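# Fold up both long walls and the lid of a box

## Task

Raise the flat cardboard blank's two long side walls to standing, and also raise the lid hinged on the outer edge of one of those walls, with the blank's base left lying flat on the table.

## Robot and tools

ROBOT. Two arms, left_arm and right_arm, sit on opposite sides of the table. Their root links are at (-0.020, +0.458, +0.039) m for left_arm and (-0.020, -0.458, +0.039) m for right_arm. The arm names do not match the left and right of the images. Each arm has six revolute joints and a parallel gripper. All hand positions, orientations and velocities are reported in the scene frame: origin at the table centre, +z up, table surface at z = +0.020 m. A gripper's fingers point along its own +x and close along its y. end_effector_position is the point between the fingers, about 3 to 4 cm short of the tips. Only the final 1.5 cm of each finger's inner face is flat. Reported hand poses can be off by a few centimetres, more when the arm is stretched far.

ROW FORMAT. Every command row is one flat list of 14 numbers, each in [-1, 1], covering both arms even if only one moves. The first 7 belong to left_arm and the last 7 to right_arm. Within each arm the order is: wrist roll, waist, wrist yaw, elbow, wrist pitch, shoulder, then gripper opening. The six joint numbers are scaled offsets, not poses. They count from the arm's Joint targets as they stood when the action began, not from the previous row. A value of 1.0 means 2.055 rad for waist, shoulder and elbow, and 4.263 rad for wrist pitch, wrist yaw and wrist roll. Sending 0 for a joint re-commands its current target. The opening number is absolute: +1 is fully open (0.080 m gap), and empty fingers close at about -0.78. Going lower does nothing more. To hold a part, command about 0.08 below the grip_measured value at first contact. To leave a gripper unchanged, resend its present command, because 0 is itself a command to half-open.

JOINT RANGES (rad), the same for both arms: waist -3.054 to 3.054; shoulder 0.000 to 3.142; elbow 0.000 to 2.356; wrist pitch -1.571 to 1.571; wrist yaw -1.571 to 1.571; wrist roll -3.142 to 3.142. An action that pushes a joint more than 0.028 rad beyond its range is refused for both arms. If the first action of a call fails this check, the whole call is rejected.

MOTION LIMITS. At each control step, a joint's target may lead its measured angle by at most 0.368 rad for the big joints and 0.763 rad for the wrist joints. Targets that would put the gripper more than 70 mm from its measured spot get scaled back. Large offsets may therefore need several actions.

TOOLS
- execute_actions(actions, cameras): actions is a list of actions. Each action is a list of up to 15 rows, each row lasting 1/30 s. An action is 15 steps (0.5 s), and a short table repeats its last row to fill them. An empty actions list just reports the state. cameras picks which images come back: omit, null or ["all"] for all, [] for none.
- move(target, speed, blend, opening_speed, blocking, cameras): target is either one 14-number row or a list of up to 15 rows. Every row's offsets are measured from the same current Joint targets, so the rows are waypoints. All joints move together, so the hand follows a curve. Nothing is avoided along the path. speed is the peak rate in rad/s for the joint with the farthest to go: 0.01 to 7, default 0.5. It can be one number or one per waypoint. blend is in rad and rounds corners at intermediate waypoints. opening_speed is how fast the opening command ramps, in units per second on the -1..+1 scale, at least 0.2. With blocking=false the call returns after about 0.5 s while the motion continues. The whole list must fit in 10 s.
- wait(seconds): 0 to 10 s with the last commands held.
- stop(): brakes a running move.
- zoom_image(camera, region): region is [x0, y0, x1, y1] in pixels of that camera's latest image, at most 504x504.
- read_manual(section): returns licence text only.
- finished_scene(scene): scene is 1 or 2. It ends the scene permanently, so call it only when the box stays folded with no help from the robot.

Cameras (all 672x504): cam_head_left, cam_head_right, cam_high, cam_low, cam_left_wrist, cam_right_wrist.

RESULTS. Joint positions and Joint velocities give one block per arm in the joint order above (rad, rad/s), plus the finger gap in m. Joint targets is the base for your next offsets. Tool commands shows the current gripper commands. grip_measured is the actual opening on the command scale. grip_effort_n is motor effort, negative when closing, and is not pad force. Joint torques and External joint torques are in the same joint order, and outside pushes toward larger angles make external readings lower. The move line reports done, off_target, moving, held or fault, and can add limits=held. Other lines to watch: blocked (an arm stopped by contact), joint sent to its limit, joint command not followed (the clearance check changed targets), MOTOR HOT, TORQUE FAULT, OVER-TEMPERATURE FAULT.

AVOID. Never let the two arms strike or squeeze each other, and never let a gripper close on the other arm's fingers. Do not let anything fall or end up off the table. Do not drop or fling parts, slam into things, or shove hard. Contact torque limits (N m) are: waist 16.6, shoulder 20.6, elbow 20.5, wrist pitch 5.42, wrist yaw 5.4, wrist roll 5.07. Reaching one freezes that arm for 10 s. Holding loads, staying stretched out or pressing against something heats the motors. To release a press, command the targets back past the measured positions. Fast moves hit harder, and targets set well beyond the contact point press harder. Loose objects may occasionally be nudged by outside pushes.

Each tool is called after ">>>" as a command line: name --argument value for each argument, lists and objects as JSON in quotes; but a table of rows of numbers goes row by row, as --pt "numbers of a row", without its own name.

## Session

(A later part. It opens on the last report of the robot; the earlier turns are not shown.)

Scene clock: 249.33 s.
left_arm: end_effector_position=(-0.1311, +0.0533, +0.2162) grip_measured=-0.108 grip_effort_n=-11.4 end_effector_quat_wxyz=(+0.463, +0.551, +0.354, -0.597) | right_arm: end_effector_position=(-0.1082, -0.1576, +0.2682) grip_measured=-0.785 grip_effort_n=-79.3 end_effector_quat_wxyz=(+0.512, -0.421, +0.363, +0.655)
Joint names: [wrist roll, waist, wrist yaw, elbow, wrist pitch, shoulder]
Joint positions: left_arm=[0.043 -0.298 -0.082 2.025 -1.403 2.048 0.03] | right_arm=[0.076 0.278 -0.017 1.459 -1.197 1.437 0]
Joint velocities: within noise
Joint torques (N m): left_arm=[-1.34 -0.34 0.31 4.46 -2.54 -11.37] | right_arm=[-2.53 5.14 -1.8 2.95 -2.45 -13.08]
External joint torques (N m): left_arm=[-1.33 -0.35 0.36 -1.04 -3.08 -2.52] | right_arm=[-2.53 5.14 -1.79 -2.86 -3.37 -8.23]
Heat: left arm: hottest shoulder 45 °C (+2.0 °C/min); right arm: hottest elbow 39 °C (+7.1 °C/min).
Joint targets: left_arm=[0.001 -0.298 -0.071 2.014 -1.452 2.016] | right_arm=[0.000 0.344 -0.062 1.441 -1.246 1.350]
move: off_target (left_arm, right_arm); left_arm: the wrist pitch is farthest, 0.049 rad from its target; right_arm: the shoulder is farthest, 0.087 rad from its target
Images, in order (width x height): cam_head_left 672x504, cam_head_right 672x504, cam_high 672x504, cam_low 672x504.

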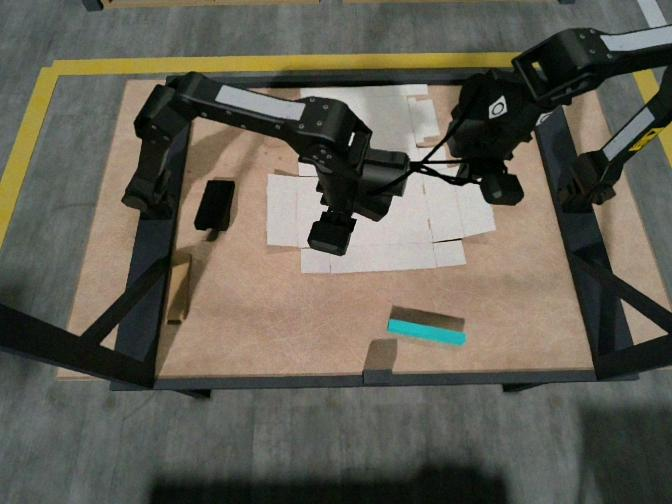

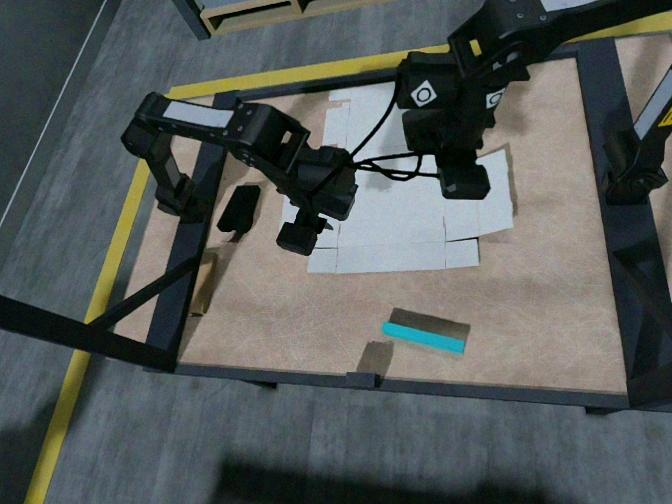

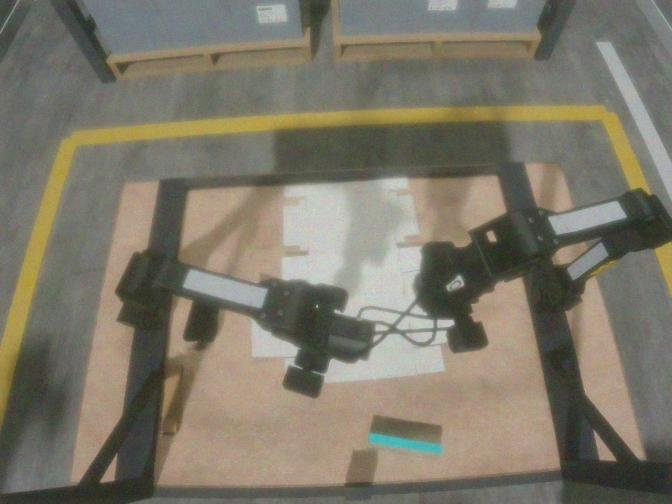

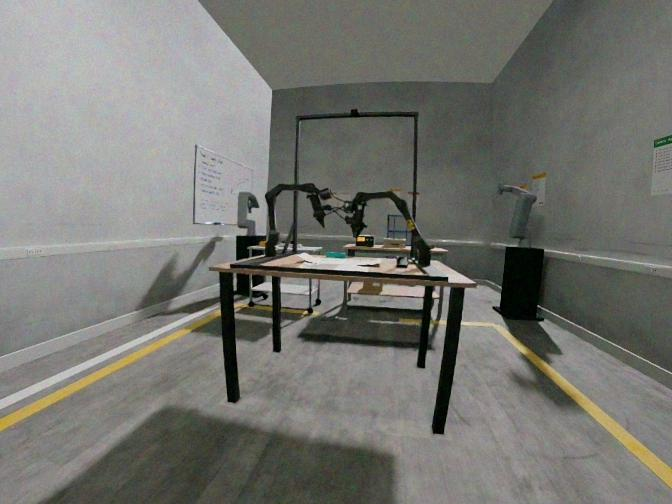

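>>> move --target '[0,0,0,0,0,0,-0.11,0,0,0,0.195,-0.055,0.17,-0.8]' --speed 0.4 --cameras '["cam_head_left","cam_head_right","cam_high","cam_low"]'

>>> zoom_image --camera "cam_head_left" --region '[300, 70, 530, 240]'

>>> zoom_image --camera "cam_head_right" --region '[250, 40, 480, 240]'

>>> zoom_image --camera "cam_high" --region '[290, 220, 500, 410]'

>>> zoom_image --camera "cam_low" --region '[290, 160, 390, 250]'

Scene clock: 267.97 s.
left_arm: end_effector_position=(-0.1400, +0.0634, +0.2215) grip_measured=-0.108 grip_effort_n=-11.4 end_effector_quat_wxyz=(+0.455, +0.555, +0.358, -0.597) | right_arm: end_effector_position=(-0.1272, -0.1373, +0.2804) grip_measured=-0.785 grip_effort_n=-79.3 end_effector_quat_wxyz=(+0.456, -0.491, +0.389, +0.632)
Joint names: [wrist roll, waist, wrist yaw, elbow, wrist pitch, shoulder]
Joint positions: left_arm=[0.023 -0.323 -0.075 2.031 -1.436 2.035 0.03] | right_arm=[0.03 0.306 -0.038 1.823 -1.474 1.702 0]
Joint velocities: within noise
Joint torques (N m): left_arm=[-0.72 2.76 0.11 3.84 -0.3 -10.01] | right_arm=[-1 3.13 -0.99 6.18 0.1 -5.83]
External joint torques (N m): left_arm=[-0.72 2.73 0.16 -1.65 -0.82 -1.25] | right_arm=[-1 3.16 -0.97 0.81 -0.53 0.55]
Heat: left arm: hottest shoulder 54 °C (+10.0 °C/min); right arm: hottest shoulder 47 °C (+14.0 °C/min). Heating fast: the right arm's shoulder motor: a push or a pull is the cause, and it goes on while you think. Ease it with your next call, before anything else. Fold the left arm in close to its base, or ease its load, before you think long.
Joint targets: left_arm=[0.001 -0.298 -0.071 2.014 -1.452 2.016] | right_arm=[0.000 0.345 -0.062 1.842 -1.481 1.700]
MOTOR HOT: the shoulder of the left arm reports 54 °C; the controller stops that arm at 95 °C. To cool a motor, set the load down, stop pushing, or move to a pose that needs little force.
move: off_target (right_arm); right_arm: the waist is farthest, 0.038 rad from its target
Images, in order (width x height): cam_head_left 672x504, cam_head_right 672x504, cam_high 672x504, cam_low 672x504.

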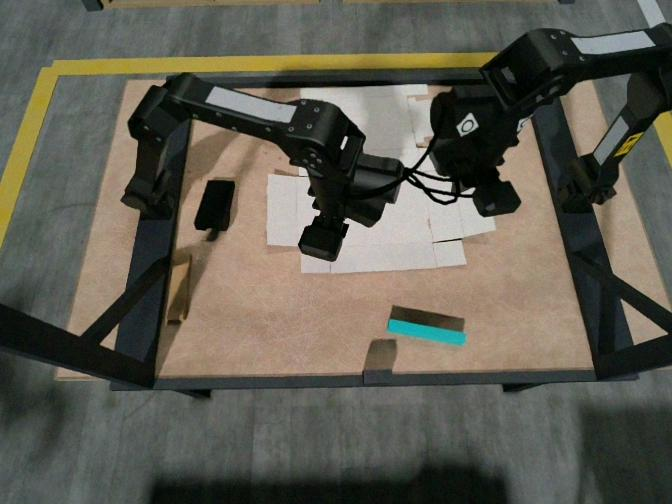

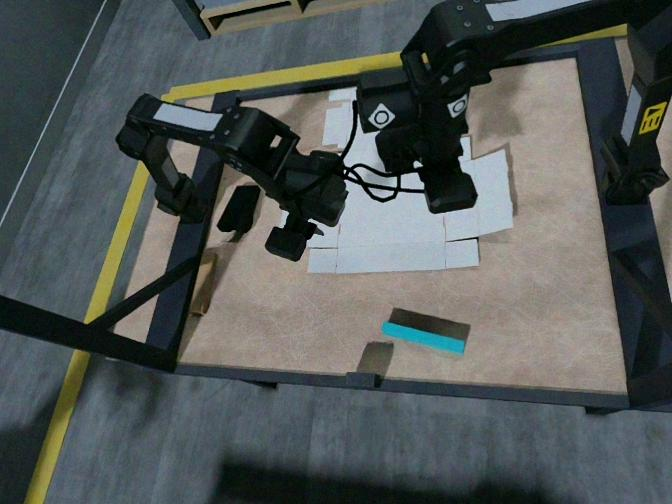

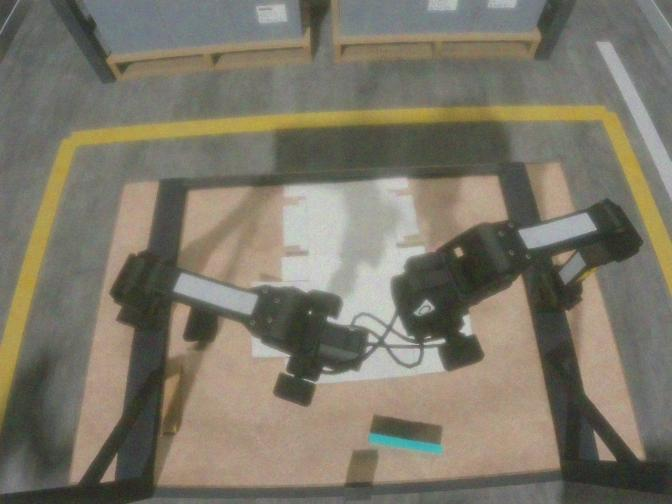

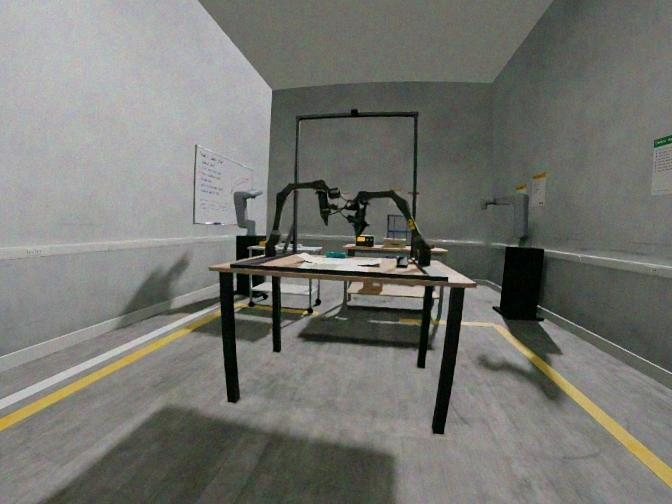

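Scaled by 2.191 from the camera's 672x504 image, which has a finer 960x720 frame.

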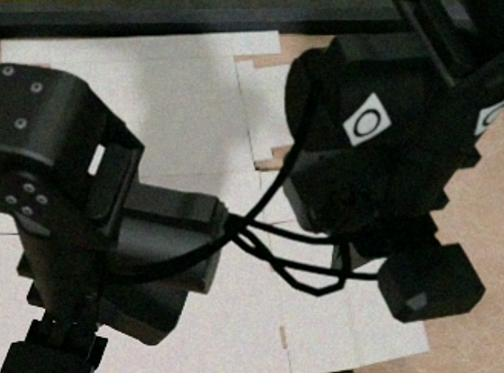

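Scaled by 2.191 from the camera's 672x504 image, which has a finer 960x720 frame.

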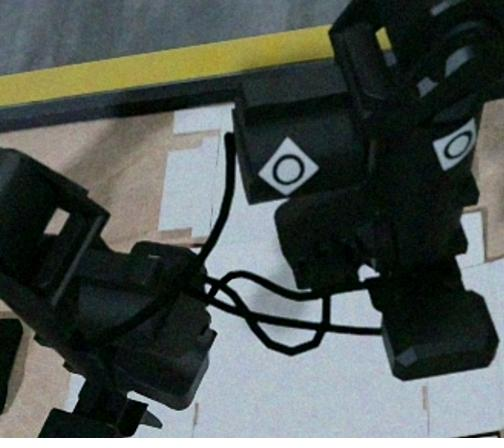

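Scaled by 2.400 from the camera's 672x504 image, which has a finer 960x720 frame.

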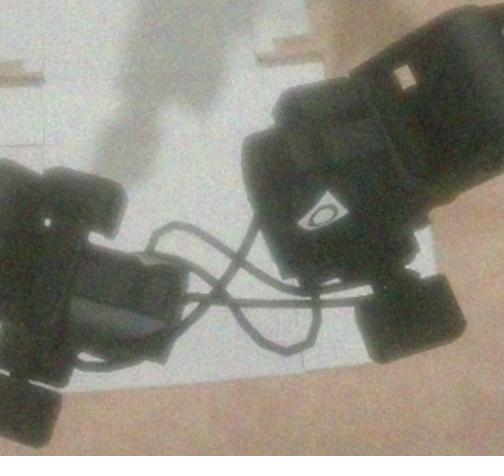

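Scaled by 5.040 from the camera's 672x504 image, which has a finer 960x720 frame.

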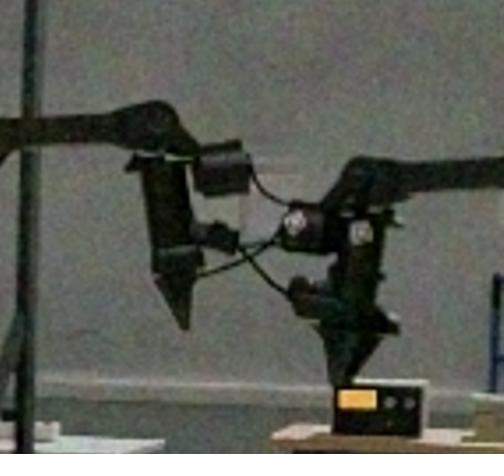

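>>> move --target '[-0.0894,-0.1825,-0.1285,0.0282,0.0087,0.2146,-0.11,0.0891,0.1859,0.1597,-0.0238,0.0096,0.2204,-0.8]' --speed 0.5

>>> zoom_image --camera "cam_head_left" --region '[280, 150, 530, 350]'

>>> zoom_image --camera "cam_low" --region '[280, 180, 420, 280]'

Scene clock: 296.57 s.
left_arm: end_effector_position=(-0.2047, +0.0618, +0.0826) grip_measured=-0.108 grip_effort_n=-11.4 end_effector_quat_wxyz=(+0.567, +0.685, +0.204, -0.409) | right_arm: end_effector_position=(-0.2013, -0.1109, +0.1576) grip_measured=-0.785 grip_effort_n=-79.3 end_effector_quat_wxyz=(+0.578, -0.658, +0.182, +0.447)
Joint names: [wrist roll, waist, wrist yaw, elbow, wrist pitch, shoulder]
Joint positions: left_arm=[-0.371 -0.637 -0.615 2.057 -1.411 2.461 0.03] | right_arm=[0.398 0.709 0.626 1.815 -1.418 2.138 0]
Joint velocities: within noise
Joint torques (N m): left_arm=[-0.31 -3.9 -0.45 6.42 -0.05 -9.84] | right_arm=[-0.57 1.34 0.13 1.86 -1.38 -6.39]
External joint torques (N m): left_arm=[-0.28 -3.84 -0.09 1.46 0.01 0.76] | right_arm=[-0.59 1.33 -0.23 -3.25 -1.44 2.58]
Heat: left arm: hottest shoulder 50 °C (+6.0 °C/min); right arm: hottest shoulder 39 °C (+6.0 °C/min). Fold the left arm in close to its base, or ease its load, before you think long.
Joint targets: left_arm=[-0.380 -0.673 -0.618 2.071 -1.415 2.457] | right_arm=[0.380 0.727 0.619 1.793 -1.440 2.153]
MOTOR HOT: still on. The shoulder of the left arm reports 50 °C.
move: off_target (left_arm); left_arm: the waist is farthest, 0.036 rad from its target
camera_calibration:
cam_left_wrist: T_world_to_cam=[[-0.742688, 0.28782, -0.604627, -0.11245], [0.105535, 0.941943, 0.318758, -0.0396646], [0.661269, 0.172928, -0.729945, 0.261783], [0, 0, 0, 1]] pos_world=[-0.252438, 0.0244575, 0.13574]
cam_right_wrist: T_world_to_cam=[[0.751336, 0.281198, 0.597011, 0.0958718], [0.174923, -0.957173, 0.230697, -0.0816857], [0.636314, -0.0689001, -0.768347, 0.321898], [0, 0, 0, 1]] pos_world=[-0.262572, -0.0829675, 0.208937]

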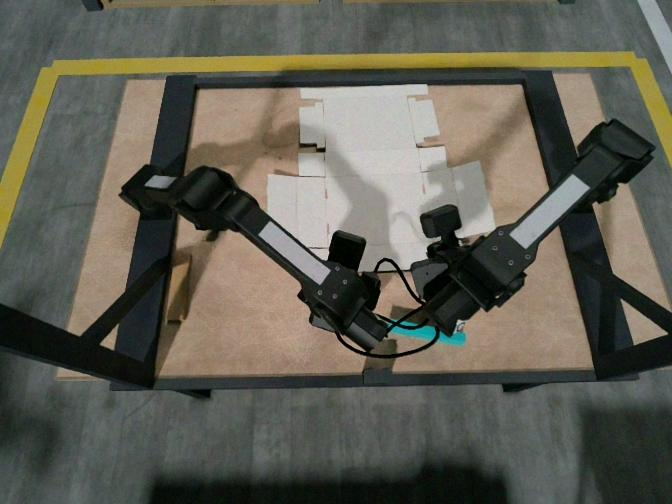

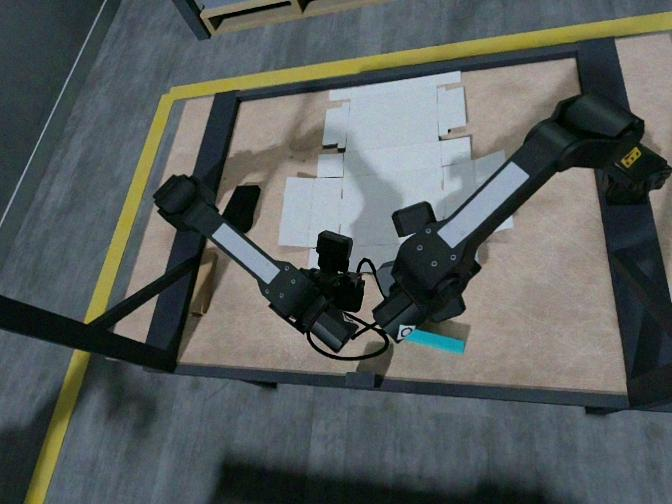

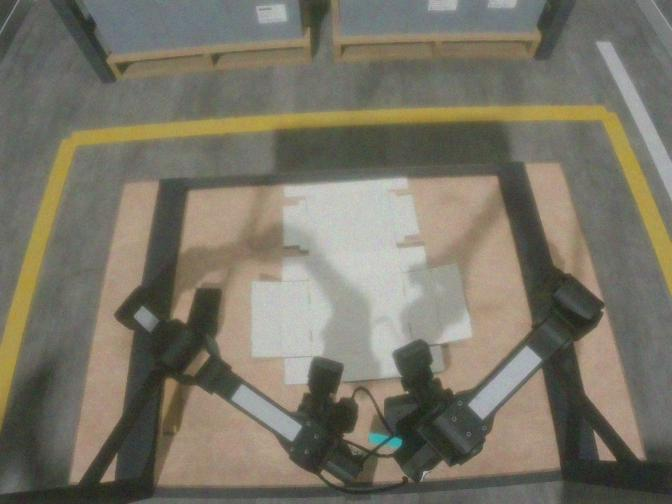

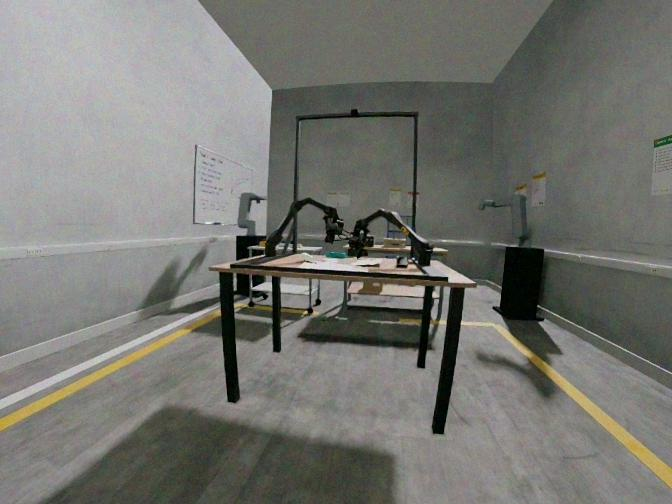

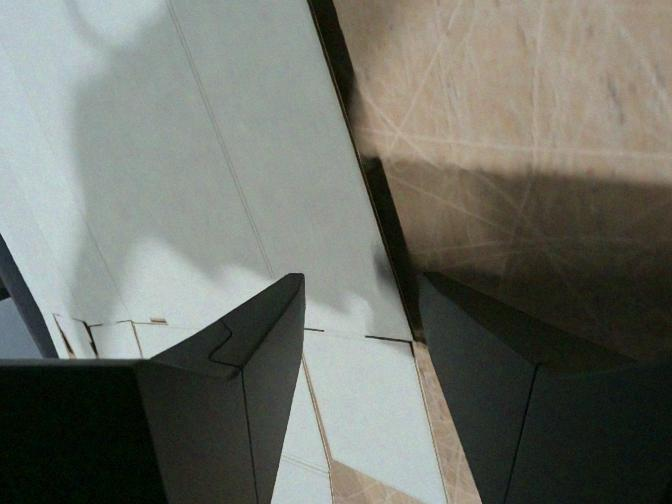

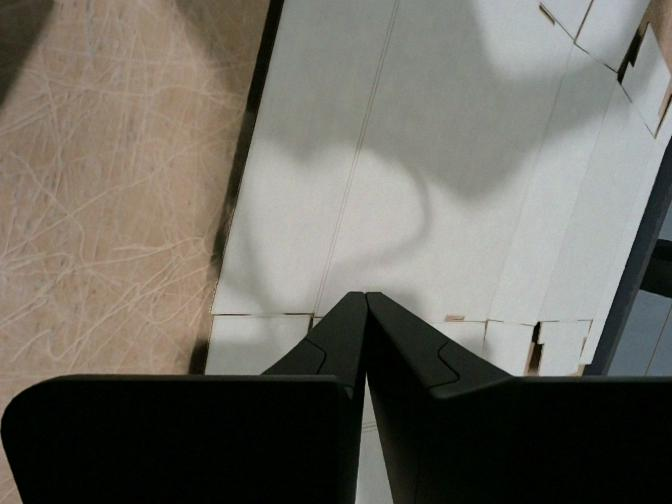

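Scaled by 2.016 from the camera's 672x504 image, which has a finer 960x720 frame.

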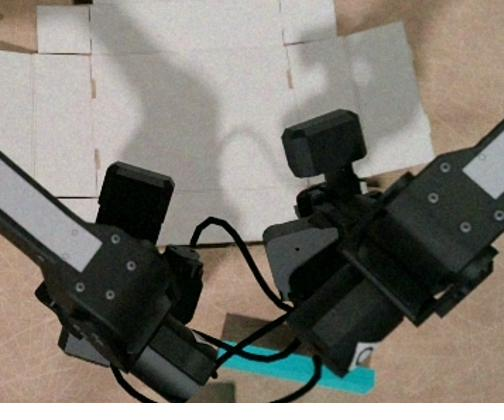

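Scaled by 3.600 from the camera's 672x504 image, which has a finer 960x720 frame.

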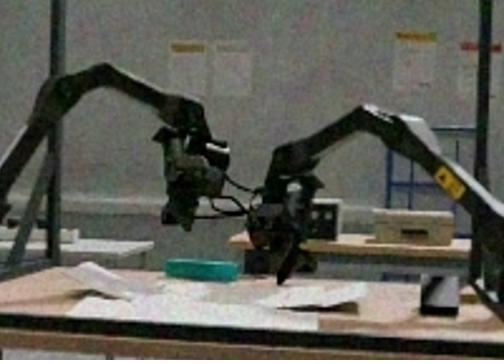

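>>> move --target '[0,0,0,-0.0221,0.0141,0.0071,-0.11,0,0,0,0,0,0,-0.8]' --speed 0.15 --cameras '["cam_head_left","cam_left_wrist","cam_right_wrist"]'

Scene clock: 305.03 s.
left_arm: end_effector_position=(-0.2083, +0.0575, +0.0729) grip_measured=-0.108 grip_effort_n=-11.9 end_effector_quat_wxyz=(+0.573, +0.675, +0.203, -0.417) | right_arm: end_effector_position=(-0.2015, -0.1111, +0.1576) grip_measured=-0.785 grip_effort_n=-79.3 end_effector_quat_wxyz=(+0.578, -0.658, +0.182, +0.447)
Joint names: [wrist roll, waist, wrist yaw, elbow, wrist pitch, shoulder]
Joint positions: left_arm=[-0.372 -0.638 -0.617 2.039 -1.356 2.47 0.03] | right_arm=[0.398 0.71 0.626 1.815 -1.418 2.138 0]
Joint velocities: within noise
Joint torques (N m): left_arm=[-0.29 -3.6 -0.38 3.85 0.27 -9.44] | right_arm=[-0.57 1.27 0.1 1.87 -1.36 -6.37]
External joint torques (N m): left_arm=[-0.26 -3.54 -0.02 -1.09 0.28 1.12] | right_arm=[-0.6 1.28 -0.26 -3.25 -1.43 2.61]
Heat: left arm: hottest shoulder 49 °C (+5.1 °C/min); right arm: hottest shoulder 39 °C (+5.1 °C/min). Fold the left arm in close to its base, or ease its load, before you think long.
Joint targets: left_arm=[-0.381 -0.673 -0.618 2.026 -1.355 2.472] | right_arm=[0.379 0.726 0.619 1.793 -1.440 2.153]
MOTOR HOT: still on. The shoulder of the left arm reports 49 °C.
move: off_target (left_arm); left_arm: the waist is farthest, 0.035 rad from its target
camera_calibration:
cam_left_wrist: T_world_to_cam=[[-0.751201, 0.2741, -0.600471, -0.120955], [0.111533, 0.949332, 0.293817, -0.0295118], [0.650582, 0.153744, -0.743711, 0.257806], [0, 0, 0, 1]] pos_world=[-0.255294, 0.0215345, 0.127774]
cam_right_wrist: T_world_to_cam=[[0.750974, 0.281948, 0.597112, 0.0961001], [0.175622, -0.956974, 0.230994, -0.081687], [0.636549, -0.0686042, -0.768179, 0.322126], [0, 0, 0, 1]] pos_world=[-0.262872, -0.0831684, 0.208937]
Images, in order (width x height): cam_head_left 672x504, cam_left_wrist 672x504, cam_right_wrist 672x504.

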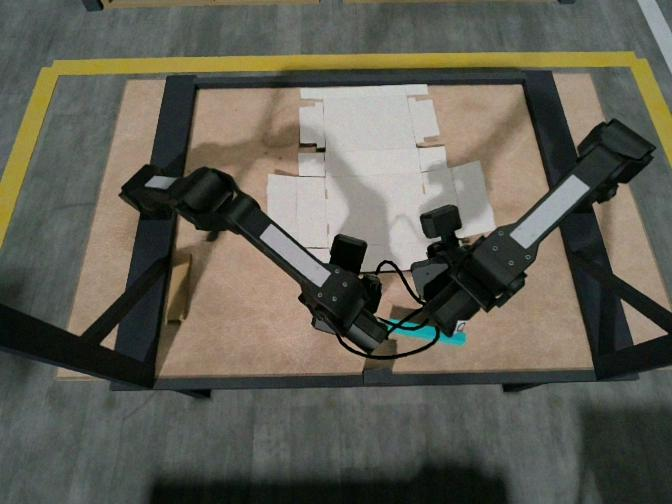

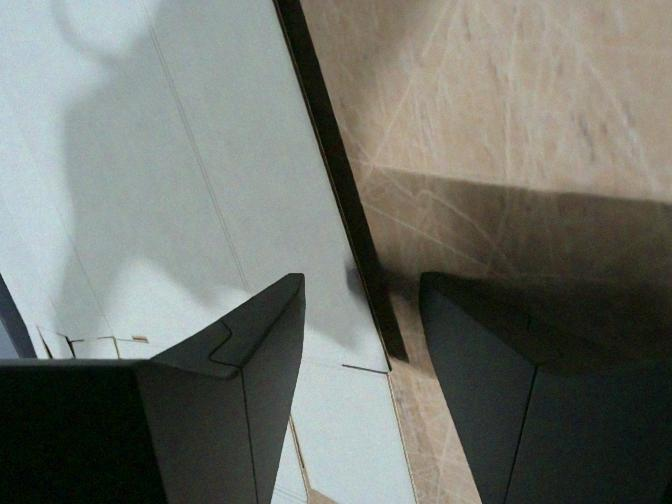

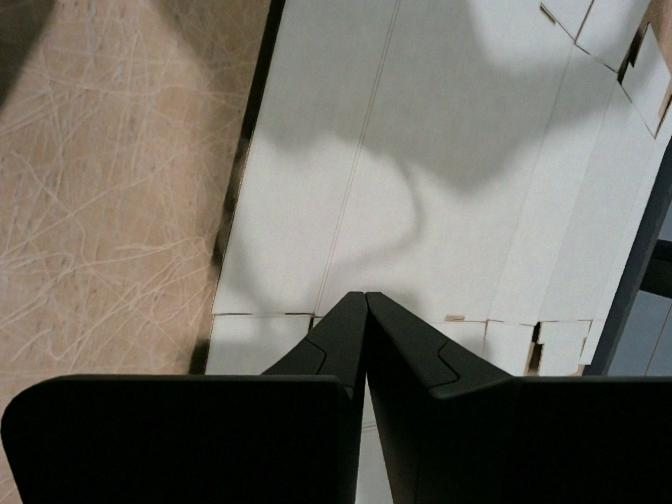

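>>> move --target '[0,0,0,-0.013,0.007,0.003,-0.11,0,0,0,0,0,0,-0.8]' --speed 0.1 --cameras '["cam_left_wrist","cam_right_wrist"]'

>>> zoom_image --camera "cam_left_wrist" --region '[270, 200, 470, 400]'

Scene clock: 309.57 s.
left_arm: end_effector_position=(-0.2077, +0.0569, +0.0698) grip_measured=-0.108 grip_effort_n=-10.9 end_effector_quat_wxyz=(+0.576, +0.674, +0.198, -0.417) | right_arm: end_effector_position=(-0.2016, -0.1109, +0.1576) grip_measured=-0.785 grip_effort_n=-79.3 end_effector_quat_wxyz=(+0.578, -0.658, +0.182, +0.447)
Joint names: [wrist roll, waist, wrist yaw, elbow, wrist pitch, shoulder]
Joint positions: left_arm=[-0.372 -0.639 -0.628 2.022 -1.336 2.47 0.03] | right_arm=[0.399 0.71 0.626 1.815 -1.418 2.138 0]
Joint velocities: within noise
Joint torques (N m): left_arm=[-0.31 -3.64 0.01 2.68 1 -8.72] | right_arm=[-0.61 1.31 0.11 1.89 -1.42 -6.38]
External joint torques (N m): left_arm=[-0.28 -3.66 0.38 -2.34 1.01 2.02] | right_arm=[-0.64 1.37 -0.26 -3.21 -1.49 2.54]
Heat: left arm: hottest shoulder 51 °C (+6.0 °C/min); right arm: hottest shoulder 39 °C (+4.0 °C/min). Fold the left arm in close to its base, or ease its load, before you think long.
Joint targets: left_arm=[-0.381 -0.673 -0.618 1.999 -1.325 2.478] | right_arm=[0.379 0.726 0.619 1.793 -1.440 2.153]
MOTOR HOT: still on. The shoulder of the left arm reports 51 °C.
move: off_target (left_arm); left_arm: the waist is farthest, 0.034 rad from its target
camera_calibration:
cam_left_wrist: T_world_to_cam=[[-0.746439, 0.271296, -0.607641, -0.120606], [0.112953, 0.951526, 0.286077, -0.0273581], [0.655798, 0.144904, -0.740899, 0.256599], [0, 0, 0, 1]] pos_world=[-0.255212, 0.0215697, 0.124655]
cam_right_wrist: T_world_to_cam=[[0.751737, 0.280544, 0.596814, 0.0961569], [0.174916, -0.957408, 0.229727, -0.0815723], [0.635843, -0.0683021, -0.76879, 0.322177], [0, 0, 0, 1]] pos_world=[-0.26287, -0.0830689, 0.209038]
Images, in order (width x height): cam_left_wrist 672x504, cam_right_wrist 672x504.

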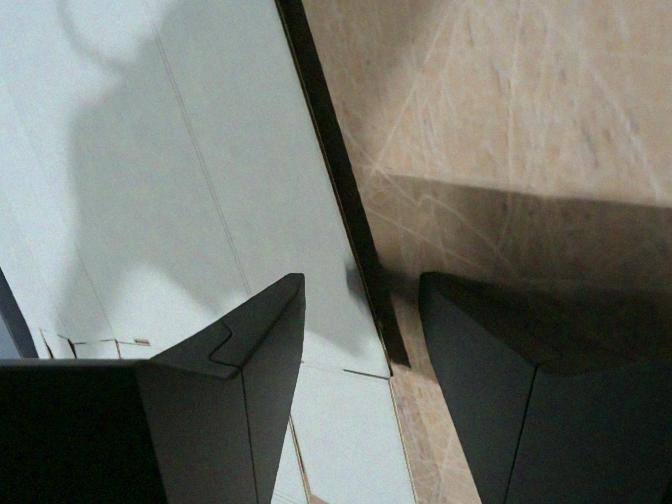

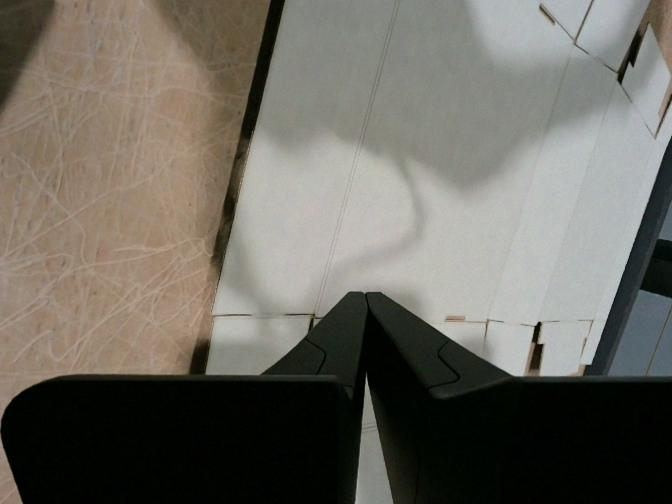

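Scaled by 2.520 from the camera's 672x504 image, which has a finer 960x720 frame.

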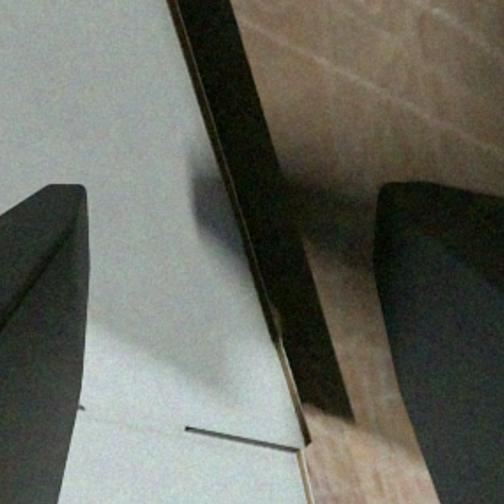

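>>> move --target '[0,0,0,-0.013,0.007,0.003,-0.11,0,0,0,0,0,0,-0.8]' --speed 0.1 --cameras '["cam_left_wrist"]'

>>> zoom_image --camera "cam_left_wrist" --region '[270, 200, 470, 400]'

Scene clock: 315.80 s.
left_arm: end_effector_position=(-0.2072, +0.0563, +0.0685) grip_measured=-0.109 grip_effort_n=-8.6 end_effector_quat_wxyz=(+0.580, +0.671, +0.195, -0.419) | right_arm: end_effector_position=(-0.2017, -0.1107, +0.1576) grip_measured=-0.785 grip_effort_n=-79.3 end_effector_quat_wxyz=(+0.579, -0.657, +0.182, +0.448)
Joint names: [wrist roll, waist, wrist yaw, elbow, wrist pitch, shoulder]
Joint positions: left_arm=[-0.372 -0.64 -0.636 2.001 -1.312 2.462 0.03] | right_arm=[0.401 0.71 0.626 1.815 -1.416 2.138 0]
Joint velocities: within noise
Joint torques (N m): left_arm=[-0.32 -3.72 0.25 2.37 1.39 -7.15] | right_arm=[-0.65 1.19 0.1 1.87 -1.5 -6.39]
External joint torques (N m): left_arm=[-0.29 -3.75 0.64 -2.68 1.38 3.6] | right_arm=[-0.68 1.13 -0.26 -3.3 -1.59 2.61]
Heat: left arm: hottest shoulder 51 °C (+2.0 °C/min); right arm: hottest shoulder 39 °C (-1.0 °C/min). Fold the left arm in close to its base, or ease its load, before you think long.
Joint targets: left_arm=[-0.381 -0.673 -0.618 1.973 -1.296 2.484] | right_arm=[0.380 0.726 0.619 1.793 -1.440 2.153]
MOTOR HOT: still on. The shoulder of the left arm reports 51 °C.
move: off_target (left_arm); left_arm: the waist is farthest, 0.033 rad from its target
camera_calibration:
cam_left_wrist: T_world_to_cam=[[-0.746102, 0.2645, -0.611041, -0.120193], [0.114981, 0.955107, 0.27304, -0.0253383], [0.655828, 0.133458, -0.74302, 0.256085], [0, 0, 0, 1]] pos_world=[-0.25471, 0.0218153, 0.123752]
Images, in order (width x height): cam_left_wrist 672x504.

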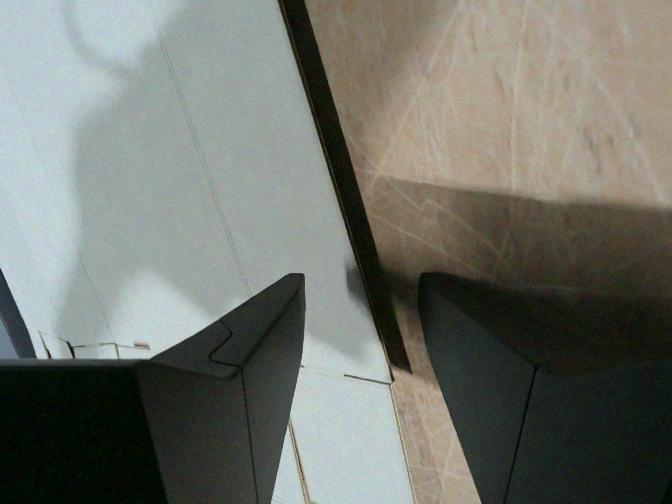

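Scaled by 2.520 from the camera's 672x504 image, which has a finer 960x720 frame.

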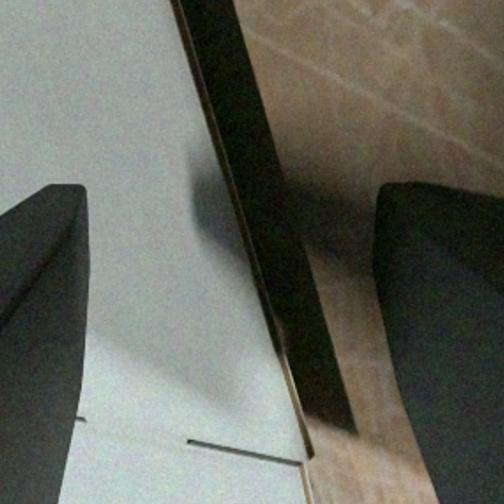

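>>> move --pt "0 0.0 0 -0.0 -0.01 -0.0577 -0.11 0 0 0 0 0 0 -0.8" --pt "0 0.0355 -0.0192 -0.0124 -0.0197 -0.0577 1 0 0 0 0 0 0 -0.8" --speed 0.2 --cameras '["cam_head_left","cam_left_wrist"]'

Scene clock: 331.13 s.
left_arm: end_effector_position=(-0.1756, +0.0584, +0.0940) grip_measured=+0.991 grip_effort_n=14.2 end_effector_quat_wxyz=(+0.592, +0.683, +0.181, -0.387) | right_arm: end_effector_position=(-0.1969, -0.1115, +0.1574) grip_measured=-0.785 grip_effort_n=-79.3 end_effector_quat_wxyz=(+0.580, -0.661, +0.183, +0.440)
Joint names: [wrist roll, waist, wrist yaw, elbow, wrist pitch, shoulder]
Joint positions: left_arm=[-0.368 -0.599 -0.698 1.956 -1.373 2.396 0.08] | right_arm=[0.404 0.703 0.631 1.811 -1.428 2.138 0]
Joint velocities: within noise
Joint torques (N m): left_arm=[-0.48 -0.04 -0.46 4.07 -0.15 -12.72] | right_arm=[-0.75 1.81 -0.08 2.3 -0.73 -6.37]
External joint torques (N m): left_arm=[-0.44 -0.05 -0.05 -0.93 -0.11 -2.37] | right_arm=[-0.78 1.8 -0.44 -2.78 -0.77 2.58]
Heat: left arm: hottest shoulder 49 °C (-3.0 °C/min); right arm: hottest shoulder 39 °C (-6.1 °C/min). Fold the left arm in close to its base, or ease its load, before you think long.
Joint targets: left_arm=[-0.380 -0.600 -0.700 1.947 -1.379 2.365] | right_arm=[0.380 0.726 0.619 1.793 -1.440 2.153]
MOTOR HOT: still on. The shoulder of the left arm reports 49 °C.
move: done; target 2's new numbers were sent with left_arm's shoulder 0.031 rad from that target
camera_calibration:
cam_left_wrist: T_world_to_cam=[[-0.705198, 0.247204, -0.664519, -0.0682796], [0.071803, 0.957331, 0.279933, -0.0462409], [0.705365, 0.149694, -0.692858, 0.257167], [0, 0, 0, 1]] pos_world=[-0.226227, 0.0226504, 0.145752]
Images, in order (width x height): cam_head_left 672x504, cam_left_wrist 672x504.

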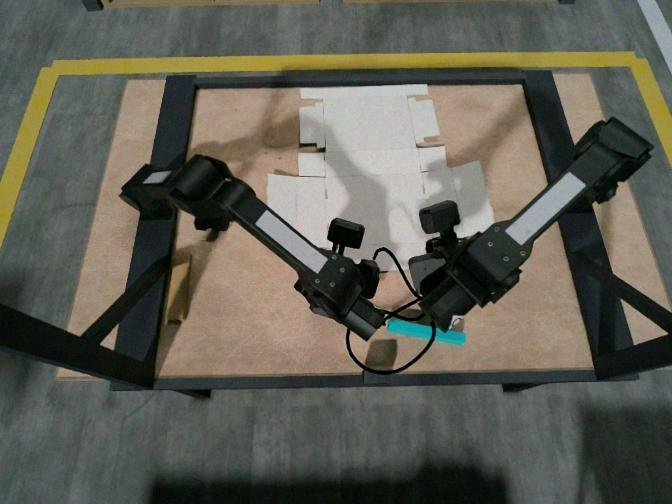

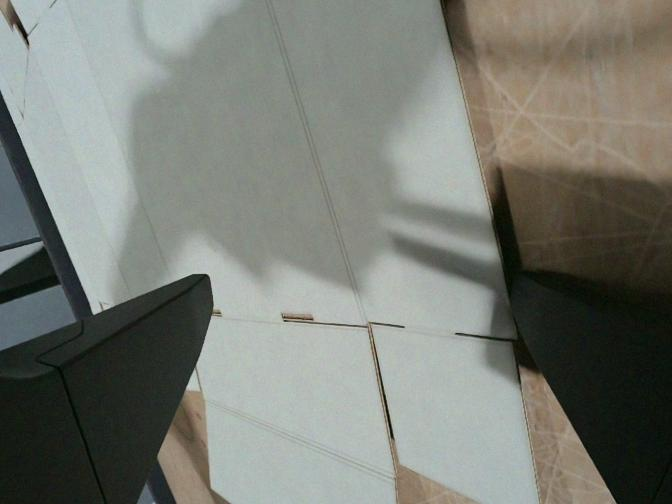

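>>> move --target '[0,-0.005,0,-0.0307,0.0134,-0.0,1,0,0,0,0,0,0,-0.8]' --speed 0.12 --cameras '["cam_left_wrist"]'

>>> zoom_image --camera "cam_left_wrist" --region '[400, 200, 600, 400]'

Scene clock: 338.10 s.
left_arm: end_effector_position=(-0.1747, +0.0607, +0.0876) grip_measured=+0.992 grip_effort_n=13.7 end_effector_quat_wxyz=(+0.595, +0.680, +0.178, -0.391) | right_arm: end_effector_position=(-0.1962, -0.1107, +0.1575) grip_measured=-0.785 grip_effort_n=-79.3 end_effector_quat_wxyz=(+0.581, -0.660, +0.183, +0.440)
Joint names: [wrist roll, waist, wrist yaw, elbow, wrist pitch, shoulder]
Joint positions: left_arm=[-0.366 -0.602 -0.704 1.902 -1.323 2.38 0.08] | right_arm=[0.404 0.701 0.633 1.811 -1.426 2.138 0]
Joint velocities: within noise
Joint torques (N m): left_arm=[-0.47 -0.97 -0.27 3.44 0.3 -10.78] | right_arm=[-0.76 1.99 -0.15 2.31 -0.86 -6.38]
External joint torques (N m): left_arm=[-0.44 -0.97 0.14 -1.58 0.31 -0.46] | right_arm=[-0.79 1.98 -0.51 -2.78 -0.91 2.57]
Heat: left arm: hottest shoulder 55 °C (+4.1 °C/min); right arm: hottest shoulder 39 °C (-4.1 °C/min). Heating fast: the left arm's shoulder motor: a push or a pull is the cause, and it goes on while you think. Ease it with your next call, before anything else.
Joint targets: left_arm=[-0.380 -0.610 -0.700 1.884 -1.322 2.365] | right_arm=[0.380 0.727 0.619 1.793 -1.440 2.153]
MOTOR HOT: still on. The shoulder of the left arm reports 55 °C.
move: done
camera_calibration:
cam_left_wrist: T_world_to_cam=[[-0.705246, 0.243273, -0.665918, -0.0722118], [0.077575, 0.960124, 0.268596, -0.0449157], [0.704706, 0.137768, -0.695995, 0.252555], [0, 0, 0, 1]] pos_world=[-0.22542, 0.0258979, 0.139754]
Images, in order (width x height): cam_left_wrist 672x504.

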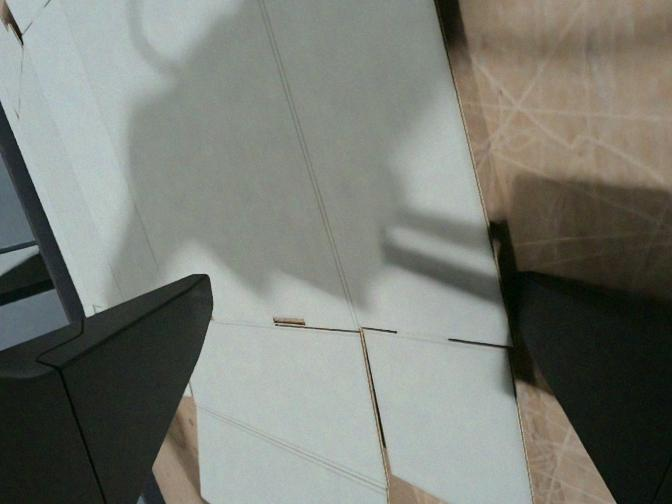

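Scaled by 2.520 from the camera's 672x504 image, which has a finer 960x720 frame.

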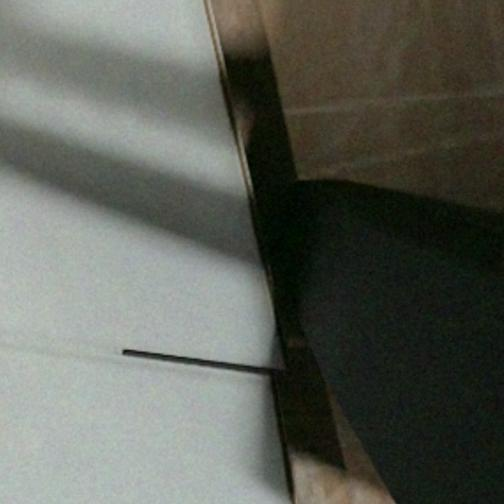

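>>> move --target '[0,-0.0035,0,-0.025,0.013,0.003,1,0,0,0,0,0,0,-0.8]' --speed 0.12 --cameras '["cam_left_wrist"]'

>>> zoom_image --camera "cam_left_wrist" --region '[400, 200, 600, 400]'

Scene clock: 341.50 s.
left_arm: end_effector_position=(-0.1751, +0.0619, +0.0849) grip_measured=+0.992 grip_effort_n=13.7 end_effector_quat_wxyz=(+0.599, +0.675, +0.172, -0.396) | right_arm: end_effector_position=(-0.1960, -0.1094, +0.1575) grip_measured=-0.785 grip_effort_n=-79.3 end_effector_quat_wxyz=(+0.584, -0.657, +0.183, +0.440)
Joint names: [wrist roll, waist, wrist yaw, elbow, wrist pitch, shoulder]
Joint positions: left_arm=[-0.363 -0.607 -0.712 1.859 -1.278 2.362 0.08] | right_arm=[0.406 0.699 0.635 1.811 -1.421 2.138 0]
Joint velocities: within noise
Joint torques (N m): left_arm=[-0.55 -1.07 0 2.22 1.05 -8.01] | right_arm=[-0.85 2.24 -0.24 2.32 -1.19 -6.35]
External joint torques (N m): left_arm=[-0.52 -1.13 0.41 -2.75 1.04 2.14] | right_arm=[-0.88 2.23 -0.6 -2.81 -1.25 2.67]
Heat: left arm: hottest shoulder 55 °C (+4.0 °C/min); right arm: hottest shoulder 39 °C (-3.0 °C/min). Heating fast: the left arm's shoulder motor: a push or a pull is the cause, and it goes on while you think. Ease it with your next call, before anything else.
Joint targets: left_arm=[-0.380 -0.618 -0.700 1.833 -1.267 2.372] | right_arm=[0.380 0.727 0.619 1.793 -1.440 2.153]
MOTOR HOT: still on. The shoulder of the left arm reports 55 °C.
move: done
camera_calibration:
cam_left_wrist: T_world_to_cam=[[-0.705504, 0.237705, -0.667653, -0.0741285], [0.0874274, 0.964069, 0.250855, -0.0423792], [0.703293, 0.118608, -0.700936, 0.252119], [0, 0, 0, 1]] pos_world=[-0.225907, 0.0285738, 0.137859]
Images, in order (width x height): cam_left_wrist 672x504.

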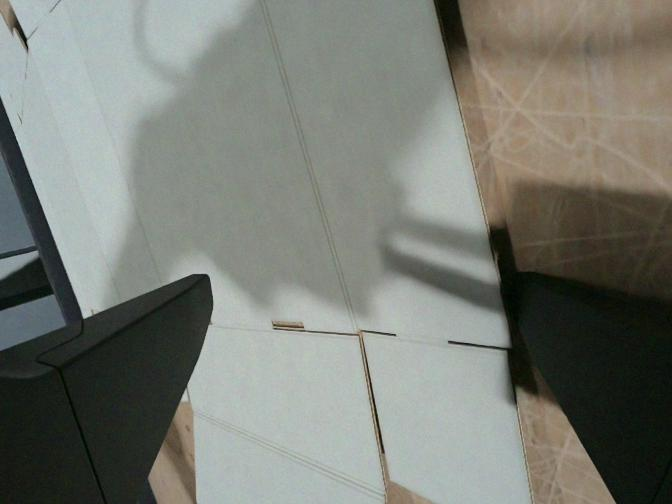

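Scaled by 2.520 from the camera's 672x504 image, which has a finer 960x720 frame.

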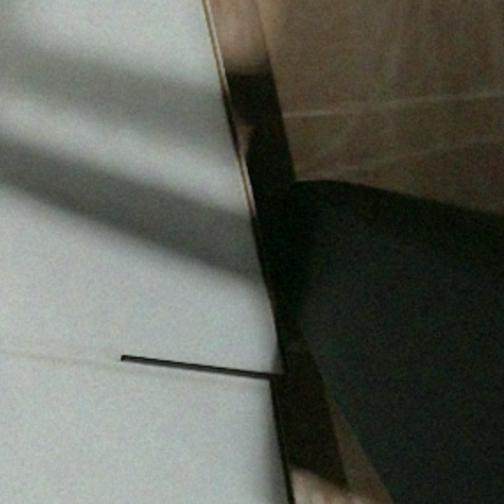

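>>> move --pt "0 0 0 0.014 -0.005 -0.003 1 0 0 0 0 0 0 -0.8" --pt "0 0.035 0 0.014 -0.005 -0.003 1 0 0 0 0 0 0 -0.8" --speed 0.12 --cameras '["cam_left_wrist","cam_right_wrist","cam_head_left"]'

>>> zoom_image --camera "cam_left_wrist" --region '[400, 200, 600, 400]'

Scene clock: 347.07 s.
left_arm: end_effector_position=(-0.1614, +0.0566, +0.0867) grip_measured=+0.992 grip_effort_n=13.7 end_effector_quat_wxyz=(+0.605, +0.671, +0.185, -0.386) | right_arm: end_effector_position=(-0.1927, -0.1109, +0.1572) grip_measured=-0.785 grip_effort_n=-79.3 end_effector_quat_wxyz=(+0.582, -0.662, +0.184, +0.435)
Joint names: [wrist roll, waist, wrist yaw, elbow, wrist pitch, shoulder]
Joint positions: left_arm=[-0.363 -0.572 -0.709 1.866 -1.286 2.362 0.08] | right_arm=[0.406 0.695 0.635 1.807 -1.433 2.138 0]
Joint velocities: within noise
Joint torques (N m): left_arm=[-0.59 2.67 -0.14 4.5 0.15 -8.8] | right_arm=[-0.84 2.46 -0.25 2.61 -0.46 -6.34]
External joint torques (N m): left_arm=[-0.55 2.58 0.28 -0.46 0.16 1.36] | right_arm=[-0.87 2.46 -0.61 -2.43 -0.48 2.58]
Heat: left arm: hottest shoulder 55 °C (+5.1 °C/min); right arm: hottest shoulder 39 °C (-1.0 °C/min). Fold the left arm in close to its base, or ease its load, before you think long.
Joint targets: left_arm=[-0.380 -0.545 -0.700 1.862 -1.288 2.365] | right_arm=[0.380 0.726 0.619 1.793 -1.440 2.153]
MOTOR HOT: still on. The shoulder of the left arm reports 55 °C.
move: off_target (right_arm); right_arm: the waist is farthest, 0.032 rad from its target
camera_calibration:
cam_left_wrist: T_world_to_cam=[[-0.71534, 0.213085, -0.665495, -0.0624128], [0.0531438, 0.966203, 0.252245, -0.0446922], [0.696752, 0.145074, -0.702488, 0.242037], [0, 0, 0, 1]] pos_world=[-0.210911, 0.0213677, 0.139766]
cam_right_wrist: T_world_to_cam=[[0.744941, 0.271088, 0.609568, 0.085451], [0.151992, -0.958653, 0.240587, -0.0892925], [0.649585, -0.0865731, -0.755344, 0.314704], [0, 0, 0, 1]] pos_world=[-0.254511, -0.0815204, 0.207104]
Images, in order (width x height): cam_head_left 672x504, cam_left_wrist 672x504, cam_right_wrist 672x504.

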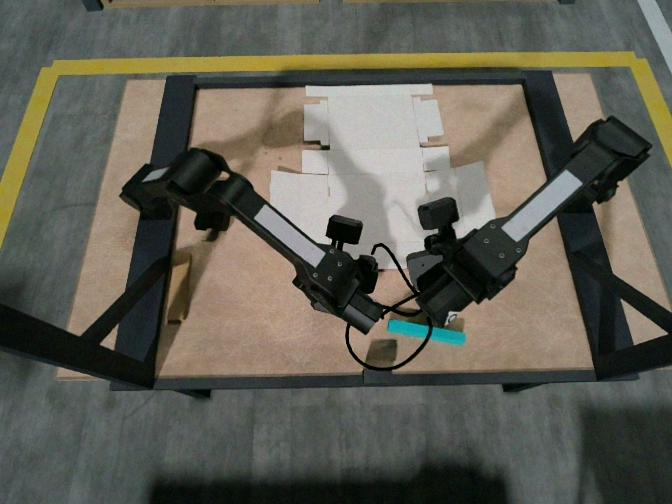

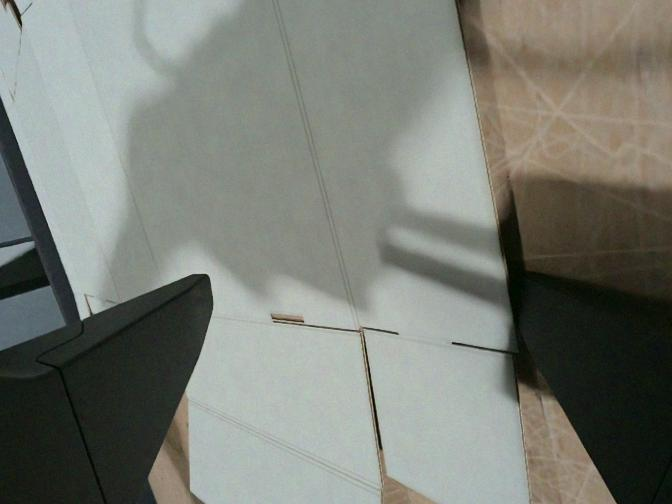

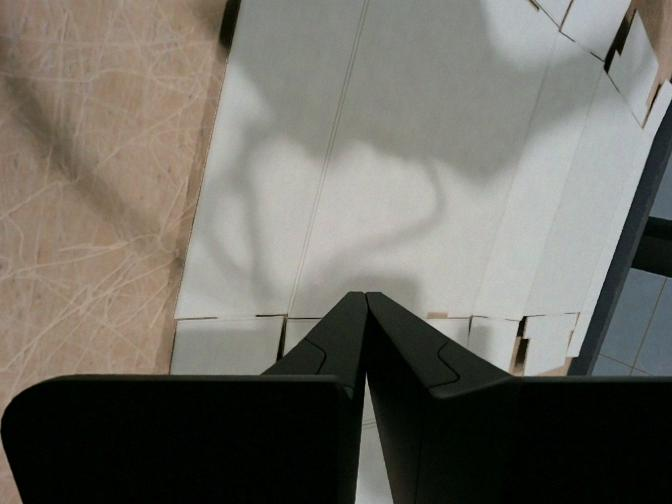

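Scaled by 2.520 from the camera's 672x504 image, which has a finer 960x720 frame.

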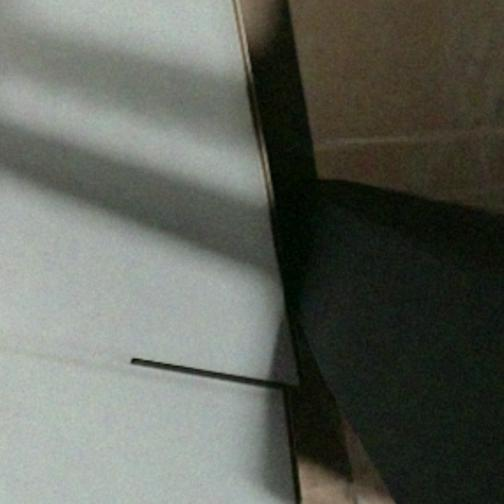

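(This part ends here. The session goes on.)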